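# Snug the shoe lace's loose knot down onto the shoe

## Task

Draw the lace's loose knot downward until it sits tight against the shoe, and make sure the shoe is still upright on the table when you finish; a toppled shoe means failure.

## Robot and tools

Robot: two arms, left_arm and right_arm, each with a parallel two-finger gripper and a wrist camera. Their URDF roots are at left_arm (+0.023, +0.281, 0) m and right_arm (+0.024, -0.346, 0) m, each turned very slightly about z. A camera stand is fixed behind them.

Frames. The scene frame has its origin at table-top height, halfway between the nominal bases; +x points out over the table, +z up, and left_arm is on the +y side (arm names do not match image left/right). Reported end_effector_position (m) and end_effector_quat_wxyz are in this frame. That point lies between the finger pads, roughly 1 cm behind the tips. A gripper's fingers point along its own +z and separate along its own y. Motion offsets, by contrast, are taken along the axes of each arm's current Hand target, not the scene axes. Reported poses may be off by a few cm, more at long reach.

execute_actions(actions, cameras). actions is a list of actions; each action is a list of up to 15 rows, one per 1/30 s step; if fewer rows are given, the last is held to fill 15 steps. Every row is one flat list of 14 numbers in [-1, 1] covering both arms: left_arm dx, dy, dz, rx, ry, rz, opening, then right_arm in the same order. dx..rz are an offset, not a pose: relative to the Hand target as it stood when that action began, in that target's own axes; each row is measured from that same start, not from the preceding row. Scale: 1.0 = 0.6 m for dx, dy, dz and 180 degrees for the rotation vector rx, ry, rz. Because each new action starts from the updated Hand target, repeating an offset keeps moving further. Opening is absolute: +1 fully open (0.094 m), -1 closed. Sending six zeros re-requests the current Hand target; always send the opening you want, since 0 is itself a command (half open). cameras: list of names, ["all"], or []; images come only with an empty actions list or when asked for.

move(target, speed, blend, opening_speed, grip_force, blocking, cameras). target is one 14-number row (same layout and scale as above) or a list of up to 15 such rows; every row is an offset from the Hand targets at the move's start, not from the previous row. Grippers follow straight paths with no obstacle avoidance. speed: m/s, 0.002 to 2.9, default 0.25 (rotation up to twice that in rad/s); one value or one per target. blend: corner rounding in m for lists, 0 means stop at each point. opening_speed: rate of the commanded opening per second on the -1..1 scale, at least 0.2; use it to close gently. grip_force: per-pad force limit in N, 10 to 50, one value or one per arm; it persists, and lower values close slowly. blocking=false returns after about 0.5 s while the move continues. A move is capped at 10 s of path. Result adds a "move:" line: done, off_target, moving, held, fault, plus limits such as paced (pose clipped) or held (steps withheld). done means within 10 mm and 2 degrees; neither done nor off_target tells you about contact.

wait(seconds 0 to 10, cameras): lets time pass holding commands. stop(cameras): brakes a running move. zoom_image(camera, region [x0, y0, x1, y1] in pixels, max 504 by 504) enlarges part of the latest image of cam_high, cam_low, cam_left_wrist or cam_right_wrist (each 672x504). read_manual(section="licences") only returns licence text. finished_scene(scene 1 to 3) ends the scene irreversibly; after ending scene 1 make no further call in that reply.

Controller behaviour. Each step the commanded orientation is clipped to within 40 degrees of the measured one. Hand target in results is the last commanded pose after clipping; the next offsets start there. Grippers often rest a few cm short because of friction and weight; waiting does not fix that, but a new command (even zeros) retries, and you can add the missing distance. A stalled arm keeps pushing until sent elsewhere; to stop a push, command a target back behind the gripper.

Results. Joint positions (last value per arm is finger opening in m), Joint velocities (may read "within noise"), Joint torques (whole drive output including gravity; joints 1-3 wrap at ±28 N m), grip_measured (opening on the -1..1 scale, reads up to ~2.5 mm wide when empty), Tool commands, Motor temperatures, Hand target. Motor heat: MOTOR HOT at 75 °C; at 90 °C the arm folds and idles; at 100 °C it goes limp. Stretched arms, holding loads and pushing at unreachable poses heat motors.

Gripping: squeeze climbs about 1 N per 0.001 below first-contact reading, then jumps to the force limit near 20 N. Release by commanding well above grip_measured.

Avoid: knocking the shoe over or off the table; dropping or releasing moving items; fast or hard contacts with the table or fixed parts; the grippers or wrist cameras touching each other, or one gripper closing on the other's fingers; loading a camera cable; paths passing near an arm's own base (go around it). Faster motion strikes harder and overshooting past contact presses harder.

Each tool is called after "Call:" in YAML: its name, and indented under it one key for each argument.

## Session

Call:
execute_actions:
  actions: []

Scene clock: 0.00 s.
left_arm: end_effector_position=(+0.3066, +0.1836, +0.3109) grip_measured=+1.000 end_effector_quat_wxyz=(+0.543, -0.245, +0.802, +0.048) | right_arm: end_effector_position=(+0.2868, -0.2679, +0.2471) grip_measured=+1.000 end_effector_quat_wxyz=(+0.327, +0.252, +0.908, +0.066)
Joint positions: left_arm=[-0.928 1.213 1.282 -1.058 -1.063 -1.134 0.094] | right_arm=[0.547 1.093 1.229 -1.115 0.359 0.95 0.094]
Joint velocities: within noise
Joint torques (N m): no reading
Motor temperatures (°C): left_arm=[30 32 39 40 30 28 29] | right_arm=[30 37 36 36 28 30 31]
Heat: left arm: 40 °C; right arm: 37 °C.
Hand target: left_arm +0.3066, +0.1869, +0.3202; +0.554, -0.255, +0.791, +0.045 | right_arm +0.2886, -0.2700, +0.2537; +0.339, +0.252, +0.904, +0.066
Tool commands: left_gripper/opening=+1.0 right_gripper/opening=+1.0
camera_calibration:
cam_left_wrist: T_world_to_cam=[[0.447443, -0.879015, 0.164704, -0.0233168], [-0.614607, -0.436026, -0.657374, 0.512245], [0.649657, 0.192909, -0.735345, 0.0809218], [0, 0, 0, 1]] pos_world=[0.272691, 0.187246, 0.400082]
cam_right_wrist: T_world_to_cam=[[-0.406255, -0.865238, -0.293804, -0.0416948], [-0.865933, 0.467208, -0.178542, 0.455025], [0.291748, 0.181881, -0.939043, 0.284465], [0, 0, 0, 1]] pos_world=[0.29409, -0.300406, 0.336116]

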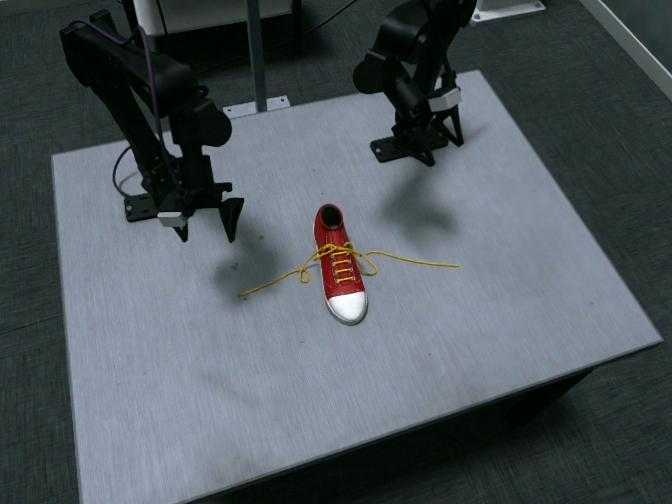

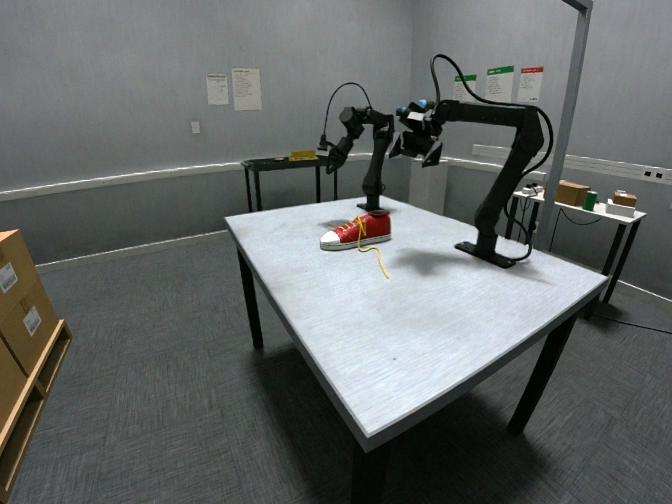

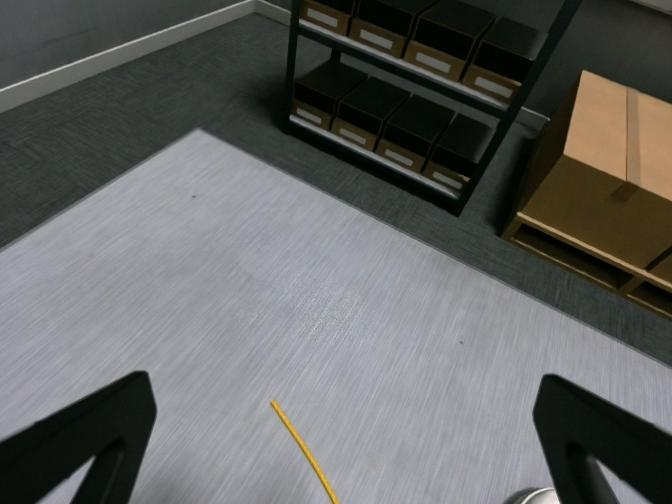

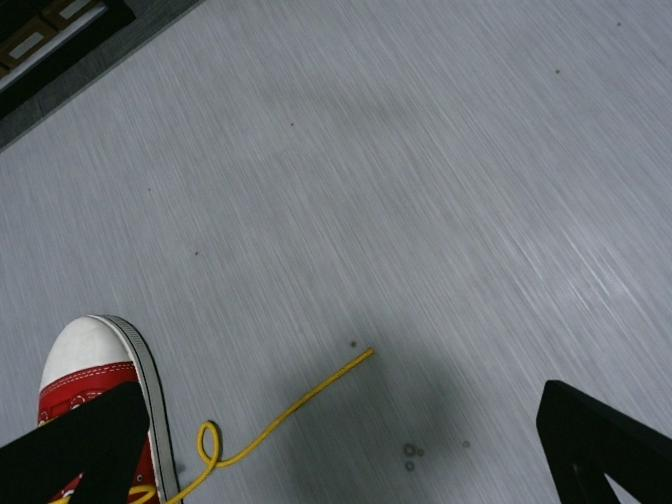

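Call:
zoom_image:
  camera: "cam_high"
  region: [230, 190, 470, 340]

Scaled by 2.100 from the camera's 672x504 image, which has a finer 960x720 frame.

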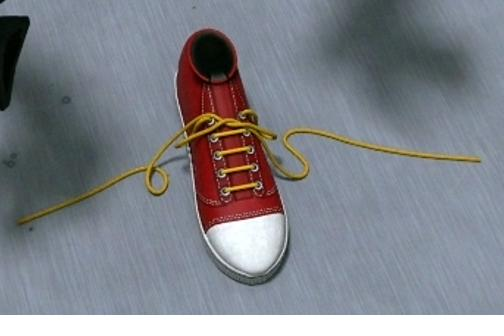

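Call:
move:
  target: [0.232,0.058,0.2925,-0.251,0.296,-0.265,0.3,0.151,0.04,0.193,0.194,0.131,0.313,0.3]
  speed: 0.4
  cameras: ["all"]

Scene clock: 30.87 s.
left_arm: end_effector_position=(+0.3994, +0.2304, +0.1146) grip_measured=+0.302 end_effector_quat_wxyz=(+0.004, +0.700, -0.714, -0.003) | right_arm: end_effector_position=(+0.3115, -0.2098, +0.1152) grip_measured=+0.302 end_effector_quat_wxyz=(+0.000, +0.699, +0.715, +0.002)
Joint positions: left_arm=[-0.175 2.003 1.789 -1.368 0.003 -1.686 0.061] | right_arm=[0.467 1.743 1.451 -1.276 -0.002 1.985 0.061]
Joint torques (N m): left_arm=[-0.05 -9.1 10.26 0.49 0.04 -0.15] | right_arm=[-0.34 -5.89 9.78 -0.01 -0.07 0.11]
Motor temperatures (°C): left_arm=[30 32 45 40 30 28 29] | right_arm=[29 37 40 36 28 29 30]
Heat: left arm: 45 °C; right arm: 40 °C.
Hand target: left_arm +0.4051, +0.2298, +0.1207; +0.000, +0.707, -0.707, +0.001 | right_arm +0.3152, -0.2100, +0.1200; +0.000, +0.708, +0.707, +0.000
Off the commanded pose: left_arm 0.008 m, 1 deg | right_arm 0.006 m, 1 deg.
move: done
camera_calibration:
cam_left_wrist: T_world_to_cam=[[0.998877, -0.0426266, -0.0206846, -0.38311], [-0.0306054, -0.913758, 0.405105, 0.215635], [-0.036169, -0.404017, -0.914036, 0.299279], [0, 0, 0, 1]] pos_world=[0.400104, 0.301621, 0.178273]
cam_right_wrist: T_world_to_cam=[[-0.999572, -0.0248495, -0.0154398, 0.308951], [-0.029071, 0.902857, 0.428957, 0.186467], [0.00328059, 0.429222, -0.903193, 0.280525], [0, 0, 0, 1]] pos_world=[0.313319, -0.281083, 0.178152]

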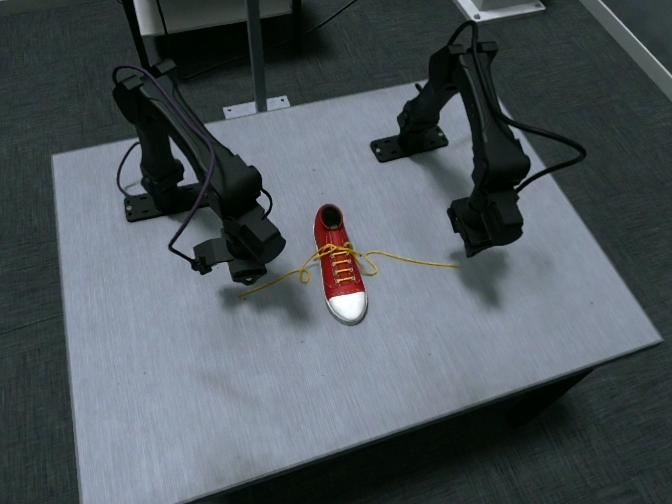

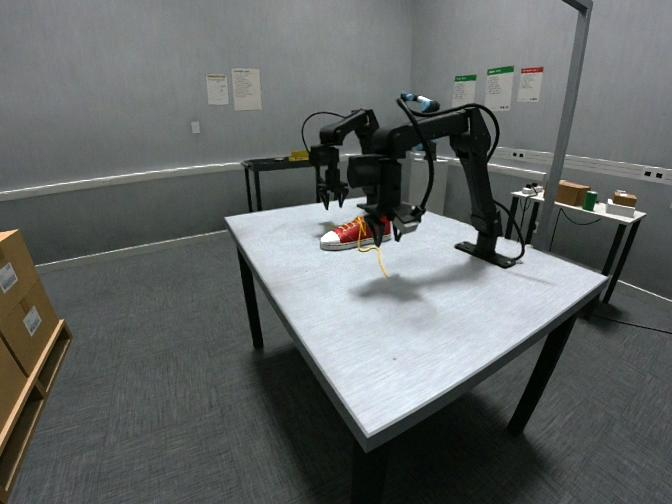

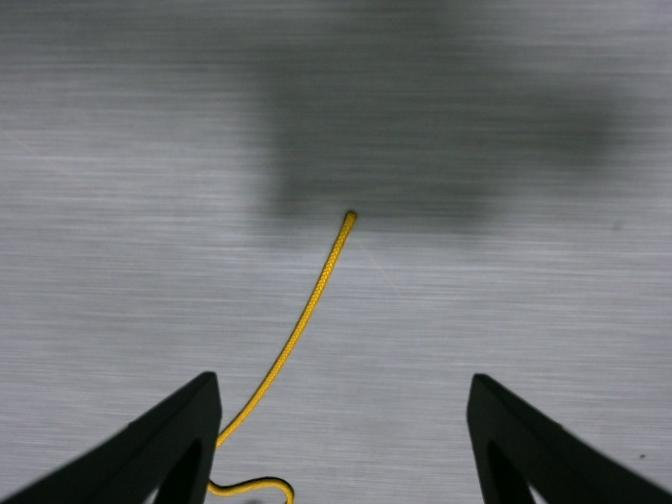

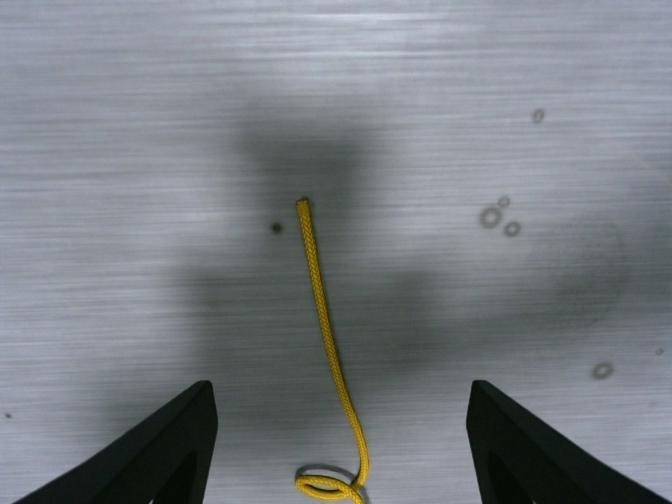

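Call:
move:
  target: [0.028,0.0185,0.155,0,0,0,-0.2,0.05,0.0165,0.153,0,0,0,-0.2]
  cameras: ["cam_low","cam_left_wrist","cam_right_wrist"]

Scene clock: 40.07 s.
left_arm: end_effector_position=(+0.3937, +0.2134, +0.0329) grip_measured=-0.198 end_effector_quat_wxyz=(+0.002, +0.701, -0.713, +0.002) | right_arm: end_effector_position=(+0.3161, -0.1848, +0.0422) grip_measured=-0.199 end_effector_quat_wxyz=(-0.006, +0.701, +0.713, -0.012)
Joint positions: left_arm=[-0.22 2.023 1.491 -1.039 0.006 -1.735 0.038] | right_arm=[0.527 1.88 1.327 -1.046 -0.005 2.053 0.038]
Joint torques (N m): left_arm=[-0.34 -9.39 5.29 0.87 0.01 -0.15] | right_arm=[0.1 -5.57 4.34 0.88 -0.03 0.15]
Heat: left arm: 44 °C; right arm: 40 °C.
Hand target: left_arm +0.3940, +0.2128, +0.0276; +0.000, +0.707, -0.708, +0.001 | right_arm +0.3253, -0.1801, +0.0281; +0.000, +0.708, +0.706, +0.000
Off the commanded pose: left_arm 0.005 m, 1 deg | right_arm 0.017 m, 2 deg.
move: off_target (right_arm)
camera_calibration:
cam_left_wrist: T_world_to_cam=[[0.999185, -0.0390019, -0.0104287, -0.381079], [-0.0313347, -0.912075, 0.408825, 0.232837], [-0.0254567, -0.408165, -0.912553, 0.21416], [0, 0, 0, 1]] pos_world=[0.393516, 0.284914, 0.0962687]
cam_right_wrist: T_world_to_cam=[[-0.999747, -0.0179747, 0.0135001, 0.313196], [-0.0106731, 0.908077, 0.418668, 0.190928], [-0.0197846, 0.418418, -0.908039, 0.20924], [0, 0, 0, 1]] pos_world=[0.319295, -0.255298, 0.105834]
Images, in order (width x height): cam_low 672x504, cam_left_wrist 672x504, cam_right_wrist 672x504.

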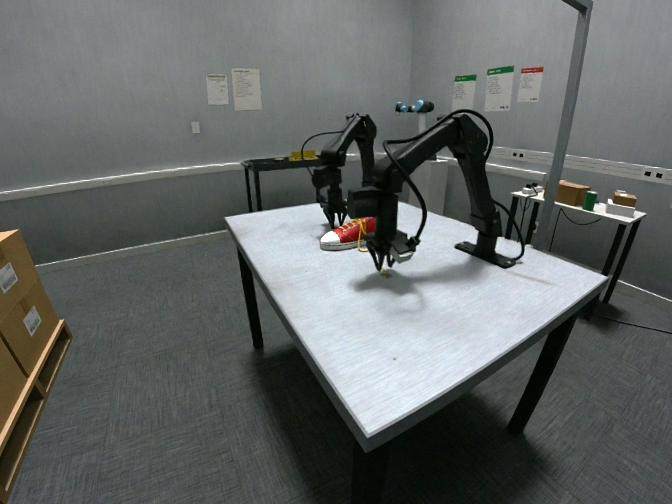

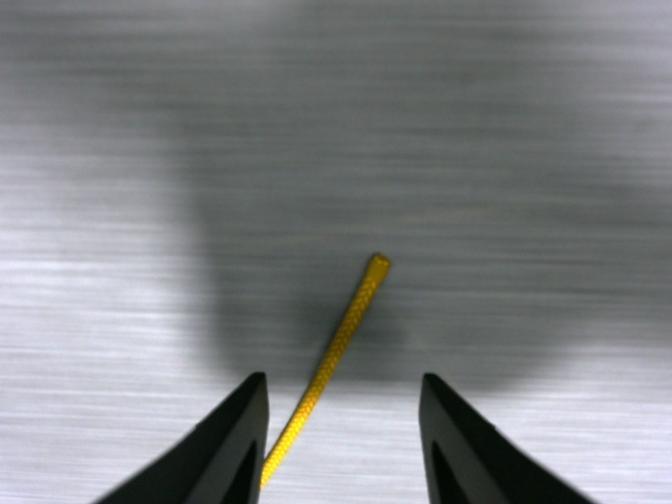

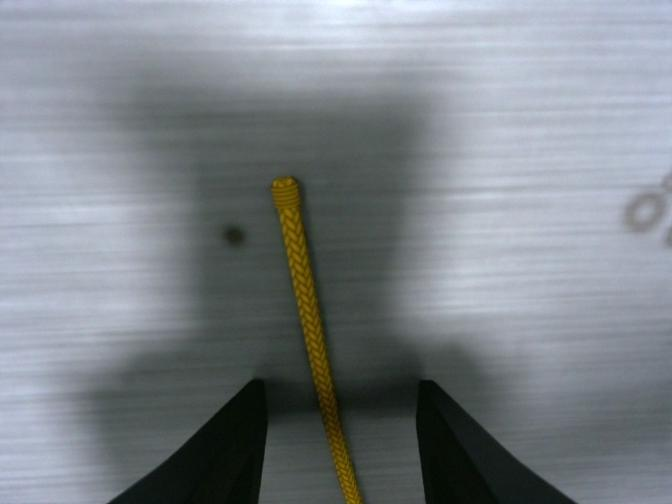

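Call:
move:
  target: [0,0.01,0.03,0,0,0,-0.2,0,0,-0.015,0,0,0,-0.2]
  speed: 0.06
  cameras: ["cam_left_wrist","cam_right_wrist"]

Scene clock: 46.87 s.
left_arm: end_effector_position=(+0.3888, +0.2143, +0.0180) grip_measured=-0.198 end_effector_quat_wxyz=(+0.002, +0.702, -0.712, +0.002) | right_arm: end_effector_position=(+0.3161, -0.1848, +0.0422) grip_measured=-0.199 end_effector_quat_wxyz=(-0.006, +0.701, +0.713, -0.012)
Joint positions: left_arm=[-0.22 2.023 1.428 -0.976 0.006 -1.738 0.038] | right_arm=[0.527 1.88 1.327 -1.046 -0.005 2.053 0.038]
Joint torques (N m): left_arm=[-0.62 -9.11 4.31 1.02 0.01 -0.14] | right_arm=[0.12 -6.34 6.38 0.51 0 0.12]
Heat: left arm: 43 °C; right arm: 39 °C.
Hand target: left_arm +0.3881, +0.2128, +0.0097; +0.000, +0.707, -0.708, +0.001 | right_arm +0.3253, -0.1801, +0.0371; +0.000, +0.708, +0.706, +0.000
Off the commanded pose: left_arm 0.009 m, 1 deg | right_arm 0.011 m, 2 deg.
move: off_target (right_arm)
camera_calibration:
cam_left_wrist: T_world_to_cam=[[0.999305, -0.0358803, -0.0101214, -0.377069], [-0.02861, -0.912153, 0.408851, 0.238591], [-0.023902, -0.408277, -0.912545, 0.200136], [0, 0, 0, 1]] pos_world=[0.388417, 0.285813, 0.0812685]
cam_right_wrist: T_world_to_cam=[[-0.999747, -0.0179747, 0.0135001, 0.313196], [-0.0106731, 0.908077, 0.418668, 0.190928], [-0.0197846, 0.418418, -0.908039, 0.20924], [0, 0, 0, 1]] pos_world=[0.319295, -0.255298, 0.105834]
Images, in order (width x height): cam_left_wrist 672x504, cam_right_wrist 672x504.

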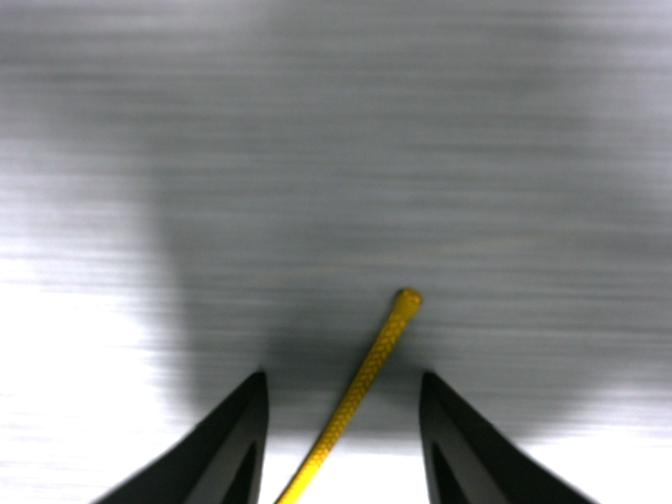

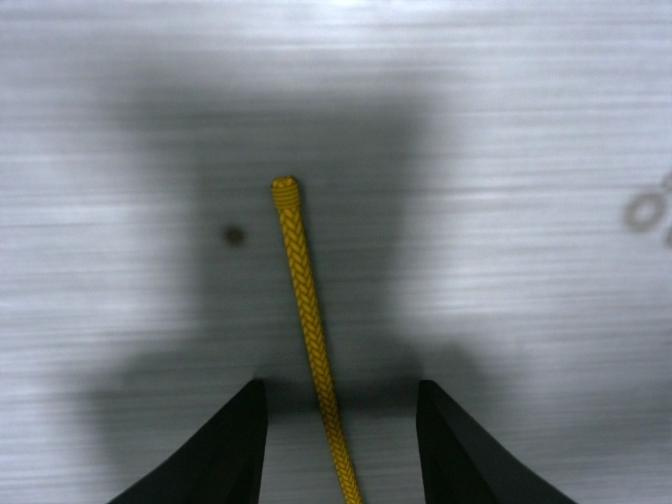

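Call:
move:
  target:
    - [0,0,0.015,0,0,0,-0.2,0,0,0,0,0,0,-0.2]
    - [0,0,0.014,0,0,0,-1,0,0,0,0,0,0,-1]
    - [0,0,-0.01,0,0,0,-1,0,0,-0.02,0,0,0,-1]
  speed: 0.06
  opening_speed: 0.8
  cameras: ["all"]

Scene clock: 55.57 s.
left_arm: end_effector_position=(+0.3945, +0.2132, +0.0170) grip_measured=-0.964 end_effector_quat_wxyz=(-0.005, +0.703, -0.711, +0.012) | right_arm: end_effector_position=(+0.3207, -0.1819, +0.0421) grip_measured=-0.940 end_effector_quat_wxyz=(-0.004, +0.701, +0.713, -0.002)
Joint positions: left_arm=[-0.22 2.023 1.424 -0.946 0.006 -1.74 0.002] | right_arm=[0.527 1.88 1.327 -1.024 -0.007 2.053 0.003]
Joint torques (N m): left_arm=[-0.61 -9.8 5.91 0.53 0.01 -0.13] | right_arm=[0.14 -7.49 9.25 -0.03 -0.02 0.14]
Heat: left arm: 42 °C; right arm: 39 °C.
Hand target: left_arm +0.3881, +0.2128, +0.0156; +0.000, +0.707, -0.708, +0.001 | right_arm +0.3253, -0.1801, +0.0491; +0.000, +0.708, +0.706, +0.000
Off the commanded pose: left_arm 0.007 m, 2 deg | right_arm 0.009 m, 1 deg.
move: done; target 2's new opening was sent with left_arm's hand 0.016 m and 1 deg from that target
camera_calibration:
cam_left_wrist: T_world_to_cam=[[0.999309, -0.034349, 0.0141698, -0.383517], [-0.0371357, -0.910356, 0.412157, 0.241076], [-0.00125765, -0.412398, -0.911003, 0.190872], [0, 0, 0, 1]] pos_world=[0.392444, 0.285007, 0.0799581]
cam_right_wrist: T_world_to_cam=[[-0.999825, -0.0180588, -0.00483083, 0.318589], [-0.0183851, 0.903154, 0.428922, 0.189587], [-0.00338282, 0.428936, -0.903329, 0.204493], [0, 0, 0, 1]] pos_world=[0.32271, -0.253188, 0.104945]

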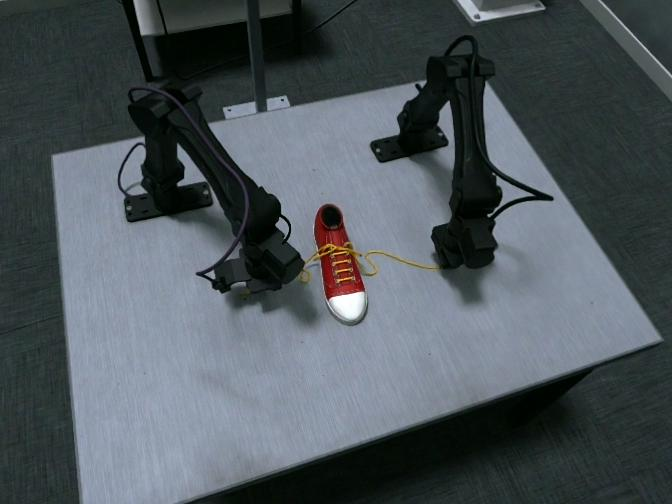

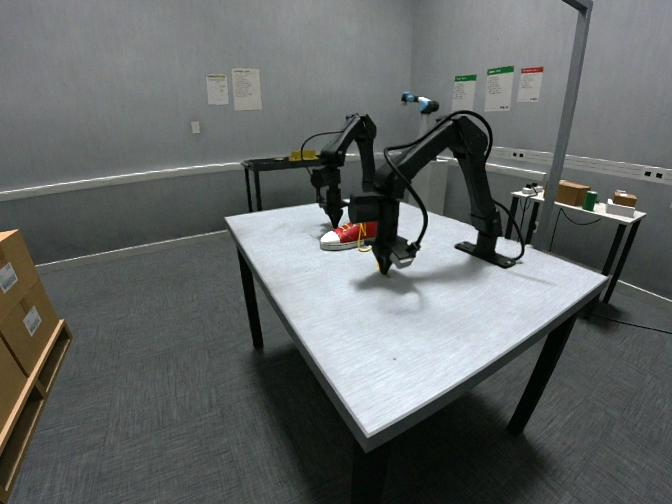

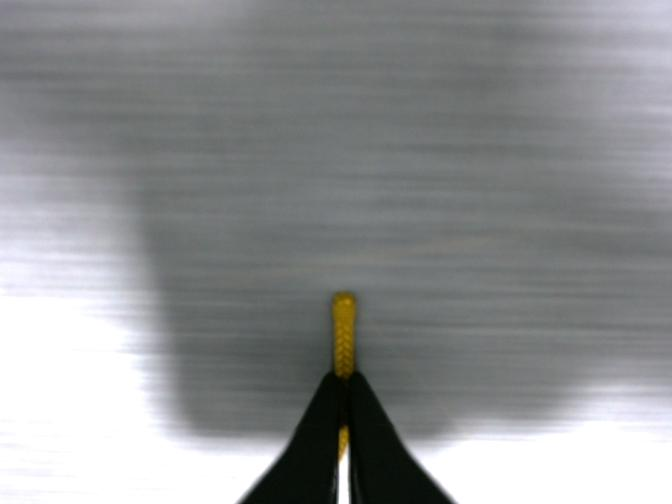

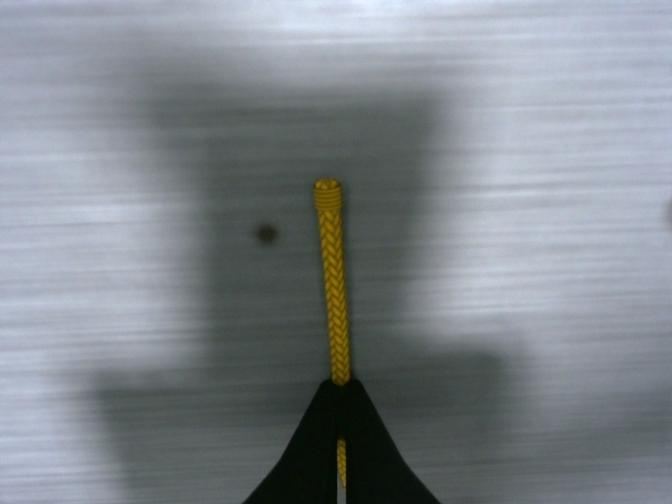

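Call:
move:
  target: [-0.1,0.05,-0.05,0,0,0,-1,-0.1,0.02,-0.03,0,0,0,-1]
  speed: 0.12
  cameras: ["cam_high"]

Call:
zoom_image:
  camera: "cam_high"
  region: [180, 180, 500, 340]

Scene clock: 63.93 s.
left_arm: end_effector_position=(+0.3651, +0.2706, +0.0382) grip_measured=-0.964 end_effector_quat_wxyz=(+0.004, +0.707, -0.707, +0.003) | right_arm: end_effector_position=(+0.3331, -0.2392, +0.0520) grip_measured=-0.940 end_effector_quat_wxyz=(-0.011, +0.708, +0.706, -0.012)
Joint positions: left_arm=[-0.068 1.893 1.329 -1.008 0.009 -1.598 0.002] | right_arm=[0.353 1.849 1.327 -1.081 -0.01 1.898 0.003]
Joint torques (N m): left_arm=[0.18 -11.81 4.77 0.52 -0.01 0.08] | right_arm=[-0.21 -10.07 8.02 -0.04 -0.01 -0.06]
Motor temperatures (°C): left_arm=[30 37 42 38 30 28 29] | right_arm=[29 40 38 34 28 29 30]
Heat: left arm: 42 °C; right arm: 40 °C.
Hand target: left_arm +0.3581, +0.2729, +0.0455; +0.000, +0.707, -0.707, +0.001 | right_arm +0.3371, -0.2400, +0.0672; +0.000, +0.708, +0.707, +0.000
Off the commanded pose: left_arm 0.010 m, 0 deg | right_arm 0.016 m, 2 deg.
move: off_target (right_arm)
Images, in order (width x height): cam_high 672x504.

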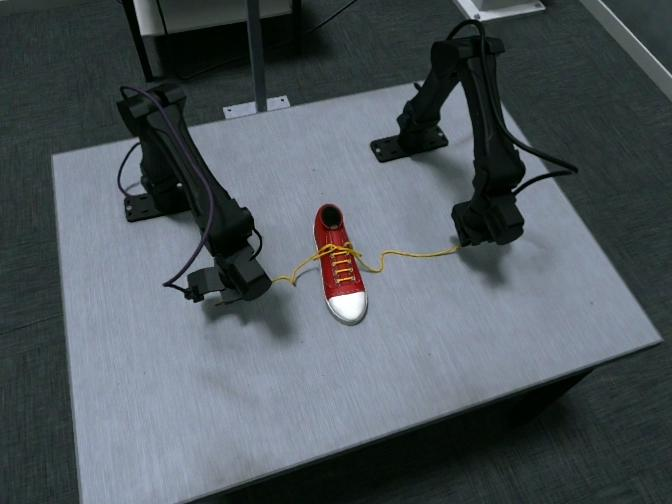

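Scaled by 1.575 from the camera's 672x504 image, which has a finer 960x720 frame.

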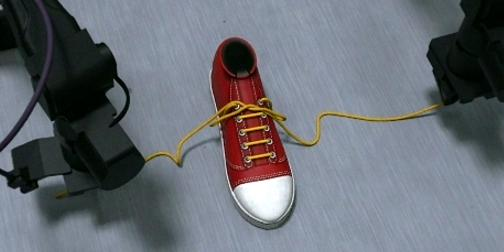

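Call:
move:
  target: [-0.1,0.0,0.0,0,0,0,-1,-0.1,0.0,0.0,0,0,0,-1]
  speed: 0.1
  cameras: ["cam_high"]

Call:
zoom_image:
  camera: "cam_high"
  region: [180, 180, 500, 340]

Scene clock: 67.50 s.
left_arm: end_effector_position=(+0.3600, +0.3310, +0.0382) grip_measured=-0.964 end_effector_quat_wxyz=(+0.006, +0.707, -0.707, +0.001) | right_arm: end_effector_position=(+0.3425, -0.2972, +0.0608) grip_measured=-0.940 end_effector_quat_wxyz=(-0.006, +0.708, +0.706, +0.000)
Joint positions: left_arm=[0.109 1.893 1.329 -1.014 0.009 -1.42 0.002] | right_arm=[0.172 1.801 1.303 -1.081 -0.01 1.717 0.003]
Joint torques (N m): left_arm=[0.25 -10.54 6.39 0.52 -0.01 0.08] | right_arm=[-0.1 -9.99 4.45 0.08 -0.01 -0.06]
Heat: left arm: 42 °C; right arm: 40 °C.
Hand target: left_arm +0.3581, +0.3330, +0.0454; +0.000, +0.707, -0.707, +0.001 | right_arm +0.3371, -0.3001, +0.0673; +0.000, +0.708, +0.706, +0.001
Off the commanded pose: left_arm 0.008 m, 1 deg | right_arm 0.009 m, 1 deg.
move: done
Images, in order (width x height): cam_high 672x504.

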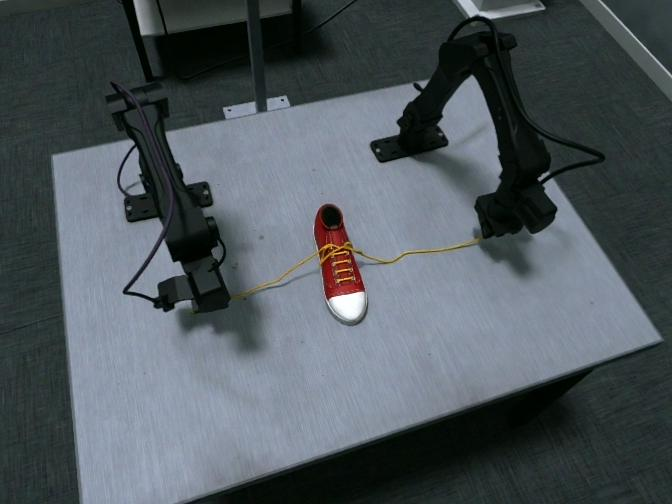

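Scaled by 1.575 from the camera's 672x504 image, which has a finer 960x720 frame.

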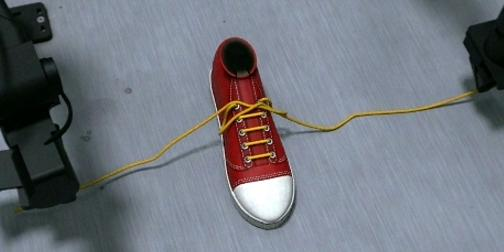

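Call:
move:
  target: [-0.083,0.0,0.0,0,0,0,-1,-0.083,0.0,0.0,0,0,0,-1]
  speed: 0.08
  cameras: ["cam_high"]

Call:
zoom_image:
  camera: "cam_high"
  region: [180, 180, 500, 340]

Scene clock: 71.60 s.
left_arm: end_effector_position=(+0.3511, +0.3780, +0.0408) grip_measured=-0.964 end_effector_quat_wxyz=(+0.007, +0.710, -0.704, +0.001) | right_arm: end_effector_position=(+0.3423, -0.3476, +0.0609) grip_measured=-0.940 end_effector_quat_wxyz=(-0.008, +0.708, +0.706, +0.000)
Joint positions: left_arm=[0.249 1.897 1.346 -1.029 0.009 -1.29 0.002] | right_arm=[0.014 1.788 1.288 -1.081 -0.011 1.559 0.003]
Joint torques (N m): left_arm=[0.28 -7.65 9.83 0.52 -0.01 0.09] | right_arm=[-0.17 -9.78 4.57 0.17 0.03 -0.07]
Heat: left arm: 42 °C; right arm: 41 °C.
Hand target: left_arm +0.3582, +0.3827, +0.0453; +0.000, +0.707, -0.707, +0.001 | right_arm +0.3370, -0.3499, +0.0673; +0.000, +0.708, +0.707, +0.000
Off the commanded pose: left_arm 0.010 m, 1 deg | right_arm 0.009 m, 1 deg.
move: done
Images, in order (width x height): cam_high 672x504.

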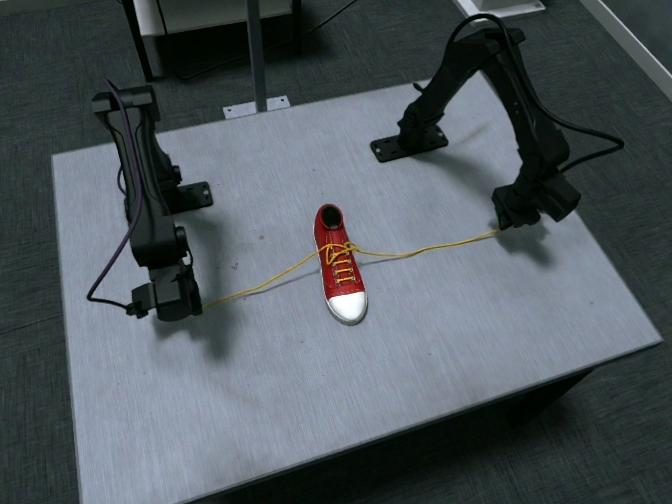

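Scaled by 1.575 from the camera's 672x504 image, which has a finer 960x720 frame.

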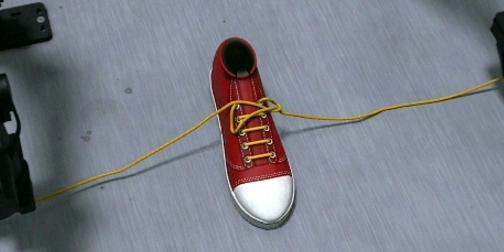

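Call:
move:
  target: [-0.083,0.0,0.0,0,0,0,-1,-0.083,0.0,0.0,0,0,0,-1]
  speed: 0.07
  cameras: ["cam_high"]

Call:
zoom_image:
  camera: "cam_high"
  region: [280, 190, 400, 330]

Scene clock: 75.67 s.
left_arm: end_effector_position=(+0.3515, +0.4266, +0.0410) grip_measured=-0.964 end_effector_quat_wxyz=(+0.007, +0.710, -0.704, +0.002) | right_arm: end_effector_position=(+0.3381, -0.3973, +0.0609) grip_measured=-0.940 end_effector_quat_wxyz=(-0.008, +0.708, +0.706, +0.001)
Joint positions: left_arm=[0.379 1.961 1.434 -1.055 0.009 -1.16 0.002] | right_arm=[-0.144 1.788 1.288 -1.081 -0.011 1.401 0.003]
Joint torques (N m): left_arm=[0.34 -8.13 10.04 0.53 -0.01 0.09] | right_arm=[-0.28 -8.46 6.35 0.08 0.04 -0.08]
Heat: left arm: 43 °C; right arm: 41 °C.
Hand target: left_arm +0.3583, +0.4325, +0.0453; +0.000, +0.707, -0.707, +0.001 | right_arm +0.3369, -0.3997, +0.0673; +0.000, +0.708, +0.707, +0.000
Off the commanded pose: left_arm 0.010 m, 1 deg | right_arm 0.007 m, 1 deg.
move: done
Images, in order (width x height): cam_high 672x504.

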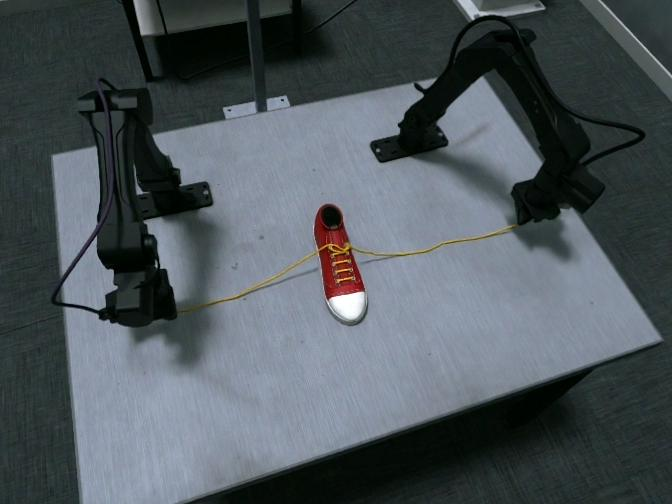

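Scaled by 3.600 from the camera's 672x504 image, which has a finer 960x720 frame.

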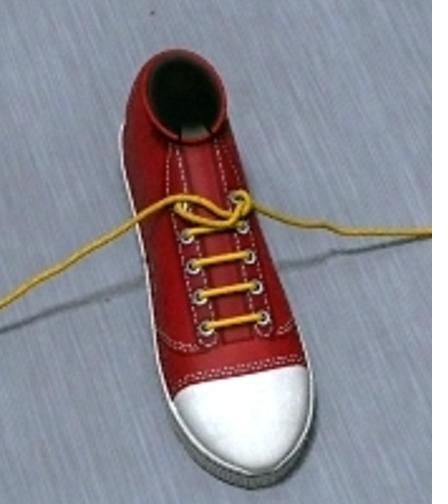

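Almost; more.

Call:
move:
  target: [-0.058,0.0,0.0,0,0,0,-1,-0.058,0.0,0.0,0,0,0,-1]
  speed: 0.06
  cameras: ["cam_high"]

Call:
zoom_image:
  camera: "cam_high"
  region: [280, 190, 400, 330]

Scene clock: 79.37 s.
left_arm: end_effector_position=(+0.3519, +0.4607, +0.0411) grip_measured=-0.964 end_effector_quat_wxyz=(+0.007, +0.710, -0.704, +0.002) | right_arm: end_effector_position=(+0.3309, -0.4300, +0.0609) grip_measured=-0.940 end_effector_quat_wxyz=(-0.007, +0.708, +0.706, +0.002)
Joint positions: left_arm=[0.462 2.019 1.518 -1.083 0.009 -1.077 0.002] | right_arm=[-0.249 1.788 1.288 -1.081 -0.011 1.297 0.003]
Joint torques (N m): left_arm=[0.25 -8.65 10.13 0.53 -0.01 0.09] | right_arm=[-0.21 -6.26 9.66 0.01 0.01 -0.06]
Heat: left arm: 44 °C; right arm: 41 °C.
Hand target: left_arm +0.3583, +0.4673, +0.0452; +0.000, +0.707, -0.707, +0.001 | right_arm +0.3369, -0.4345, +0.0673; +0.000, +0.708, +0.707, +0.000
Off the commanded pose: left_arm 0.010 m, 1 deg | right_arm 0.010 m, 1 deg.
move: done
Images, in order (width x height): cam_high 672x504.

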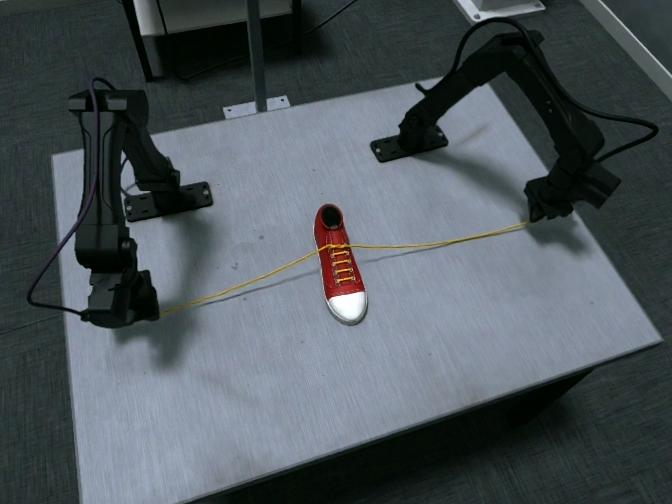

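Scaled by 3.600 from the camera's 672x504 image, which has a finer 960x720 frame.

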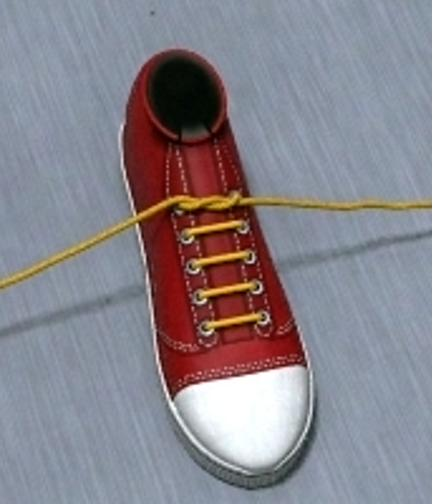

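Call:
move:
  target: [-0.025,0.0,0.015,0,0,0,-1,-0.025,0.0,0.01,0,0,0,-1]
  speed: 0.05
  cameras: ["cam_high","cam_low"]

Call:
zoom_image:
  camera: "cam_high"
  region: [280, 190, 400, 330]

Call:
zoom_image:
  camera: "cam_low"
  region: [300, 190, 420, 280]

Scene clock: 84.10 s.
left_arm: end_effector_position=(+0.3485, +0.4707, +0.0316) grip_measured=-0.964 end_effector_quat_wxyz=(+0.018, +0.708, -0.706, +0.001) | right_arm: end_effector_position=(+0.3270, -0.4405, +0.0570) grip_measured=-0.940 end_effector_quat_wxyz=(-0.014, +0.706, +0.708, +0.002)
Joint positions: left_arm=[0.49 2.056 1.534 -1.083 0.01 -1.043 0.002] | right_arm=[-0.287 1.802 1.288 -1.081 -0.016 1.252 0.003]
Joint torques (N m): left_arm=[0.84 -8.96 10.29 0.68 -0.03 0.07] | right_arm=[-0.87 -5.83 9.84 0.17 0.02 -0.11]
Heat: left arm: 45 °C; right arm: 41 °C.
Hand target: left_arm +0.3583, +0.4822, +0.0362; +0.000, +0.707, -0.708, +0.001 | right_arm +0.3369, -0.4495, +0.0612; +0.000, +0.708, +0.707, +0.000
Off the commanded pose: left_arm 0.016 m, 2 deg | right_arm 0.014 m, 2 deg.
move: off_target (left_arm, right_arm)
Images, in order (width x height): cam_high 672x504, cam_low 672x504.

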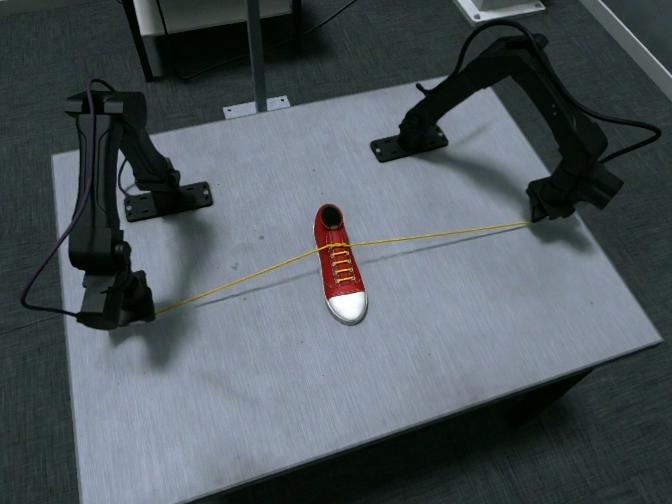

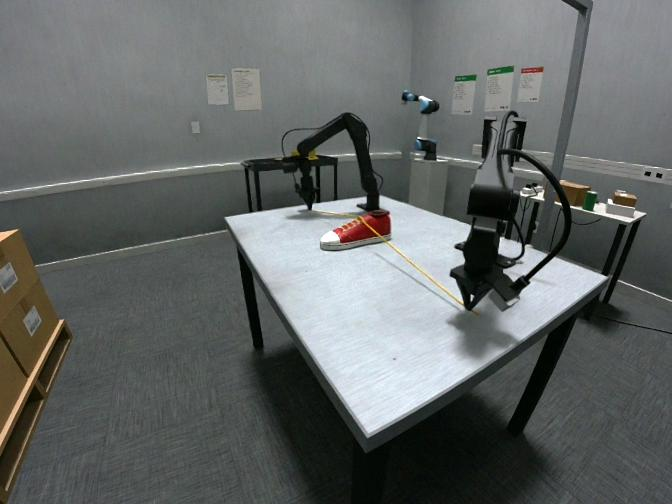

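Scaled by 3.600 from the camera's 672x504 image, which has a finer 960x720 frame.

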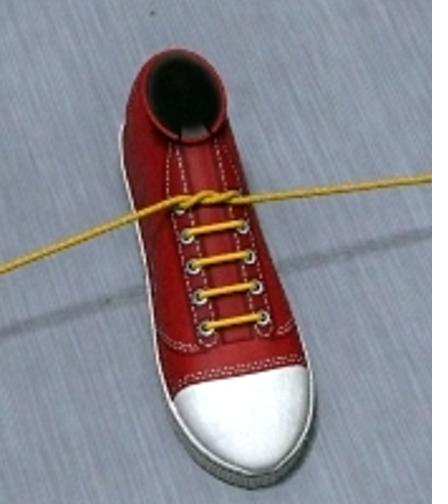

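Scaled by 4.200 from the camera's 672x504 image, which has a finer 960x720 frame.

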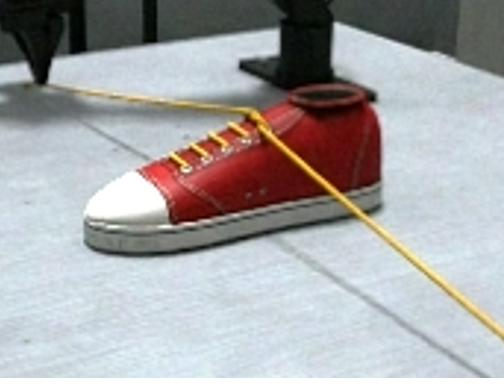

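Call:
move:
  target:
    - [0.05,0,0.015,0,0,0,-1,0.05,0,0.02,0,0,0,-1]
    - [0.05,0,0.015,0,0,0,-0.4,0.05,0,0.02,0,0,0,-0.4]
    - [0.05,0,-0.15,0,0,0,-0.4,0.05,0,-0.15,0,0,0,-0.4]
  speed: 0.1
  cameras: ["cam_high"]

Call:
zoom_image:
  camera: "cam_high"
  region: [280, 190, 400, 330]

Scene clock: 92.63 s.
left_arm: end_effector_position=(+0.3519, +0.4480, +0.1031) grip_measured=-0.402 end_effector_quat_wxyz=(+0.033, +0.701, -0.713, -0.005) | right_arm: end_effector_position=(+0.3347, -0.4161, +0.1347) grip_measured=-0.401 end_effector_quat_wxyz=(-0.021, +0.701, +0.713, -0.004)
Joint positions: left_arm=[0.433 2.014 1.758 -1.381 0.01 -1.081 0.028] | right_arm=[-0.206 1.786 1.579 -1.405 -0.016 1.318 0.028]
Joint torques (N m): left_arm=[-0.13 -13.39 10 0.44 -0.02 -0.13] | right_arm=[-0.05 -9.2 9.46 -0.03 0.11 0.15]
Heat: left arm: 45 °C; right arm: 41 °C.
Hand target: left_arm +0.3583, +0.4524, +0.1263; +0.000, +0.707, -0.708, +0.001 | right_arm +0.3367, -0.4195, +0.1512; +0.000, +0.708, +0.706, +0.000
Off the commanded pose: left_arm 0.024 m, 4 deg | right_arm 0.017 m, 3 deg.
move: off_target (left_arm, right_arm)
Images, in order (width x height): cam_high 672x504.

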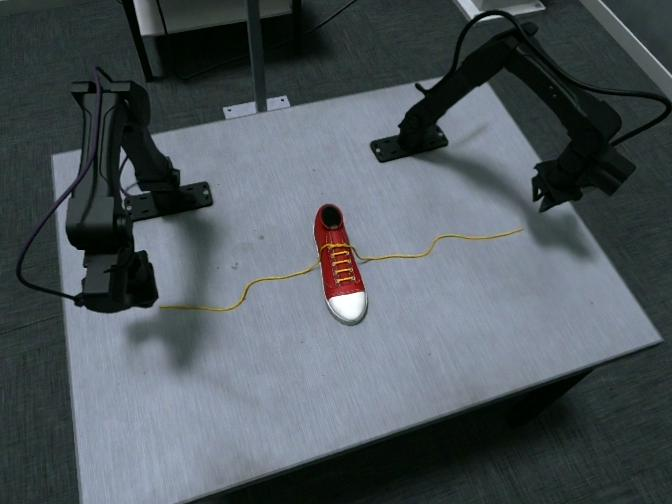

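Scaled by 3.600 from the camera's 672x504 image, which has a finer 960x720 frame.

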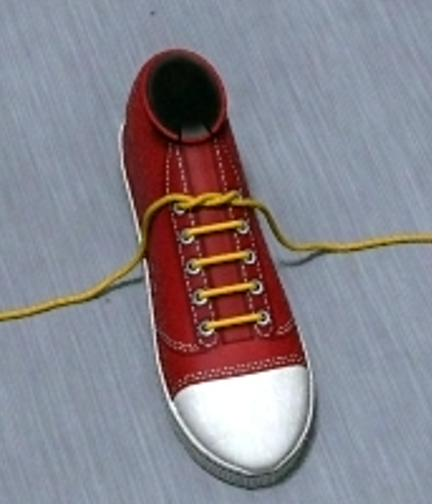

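Call:
finished_scene:
  scene: 2

The scene is finished: the task was done.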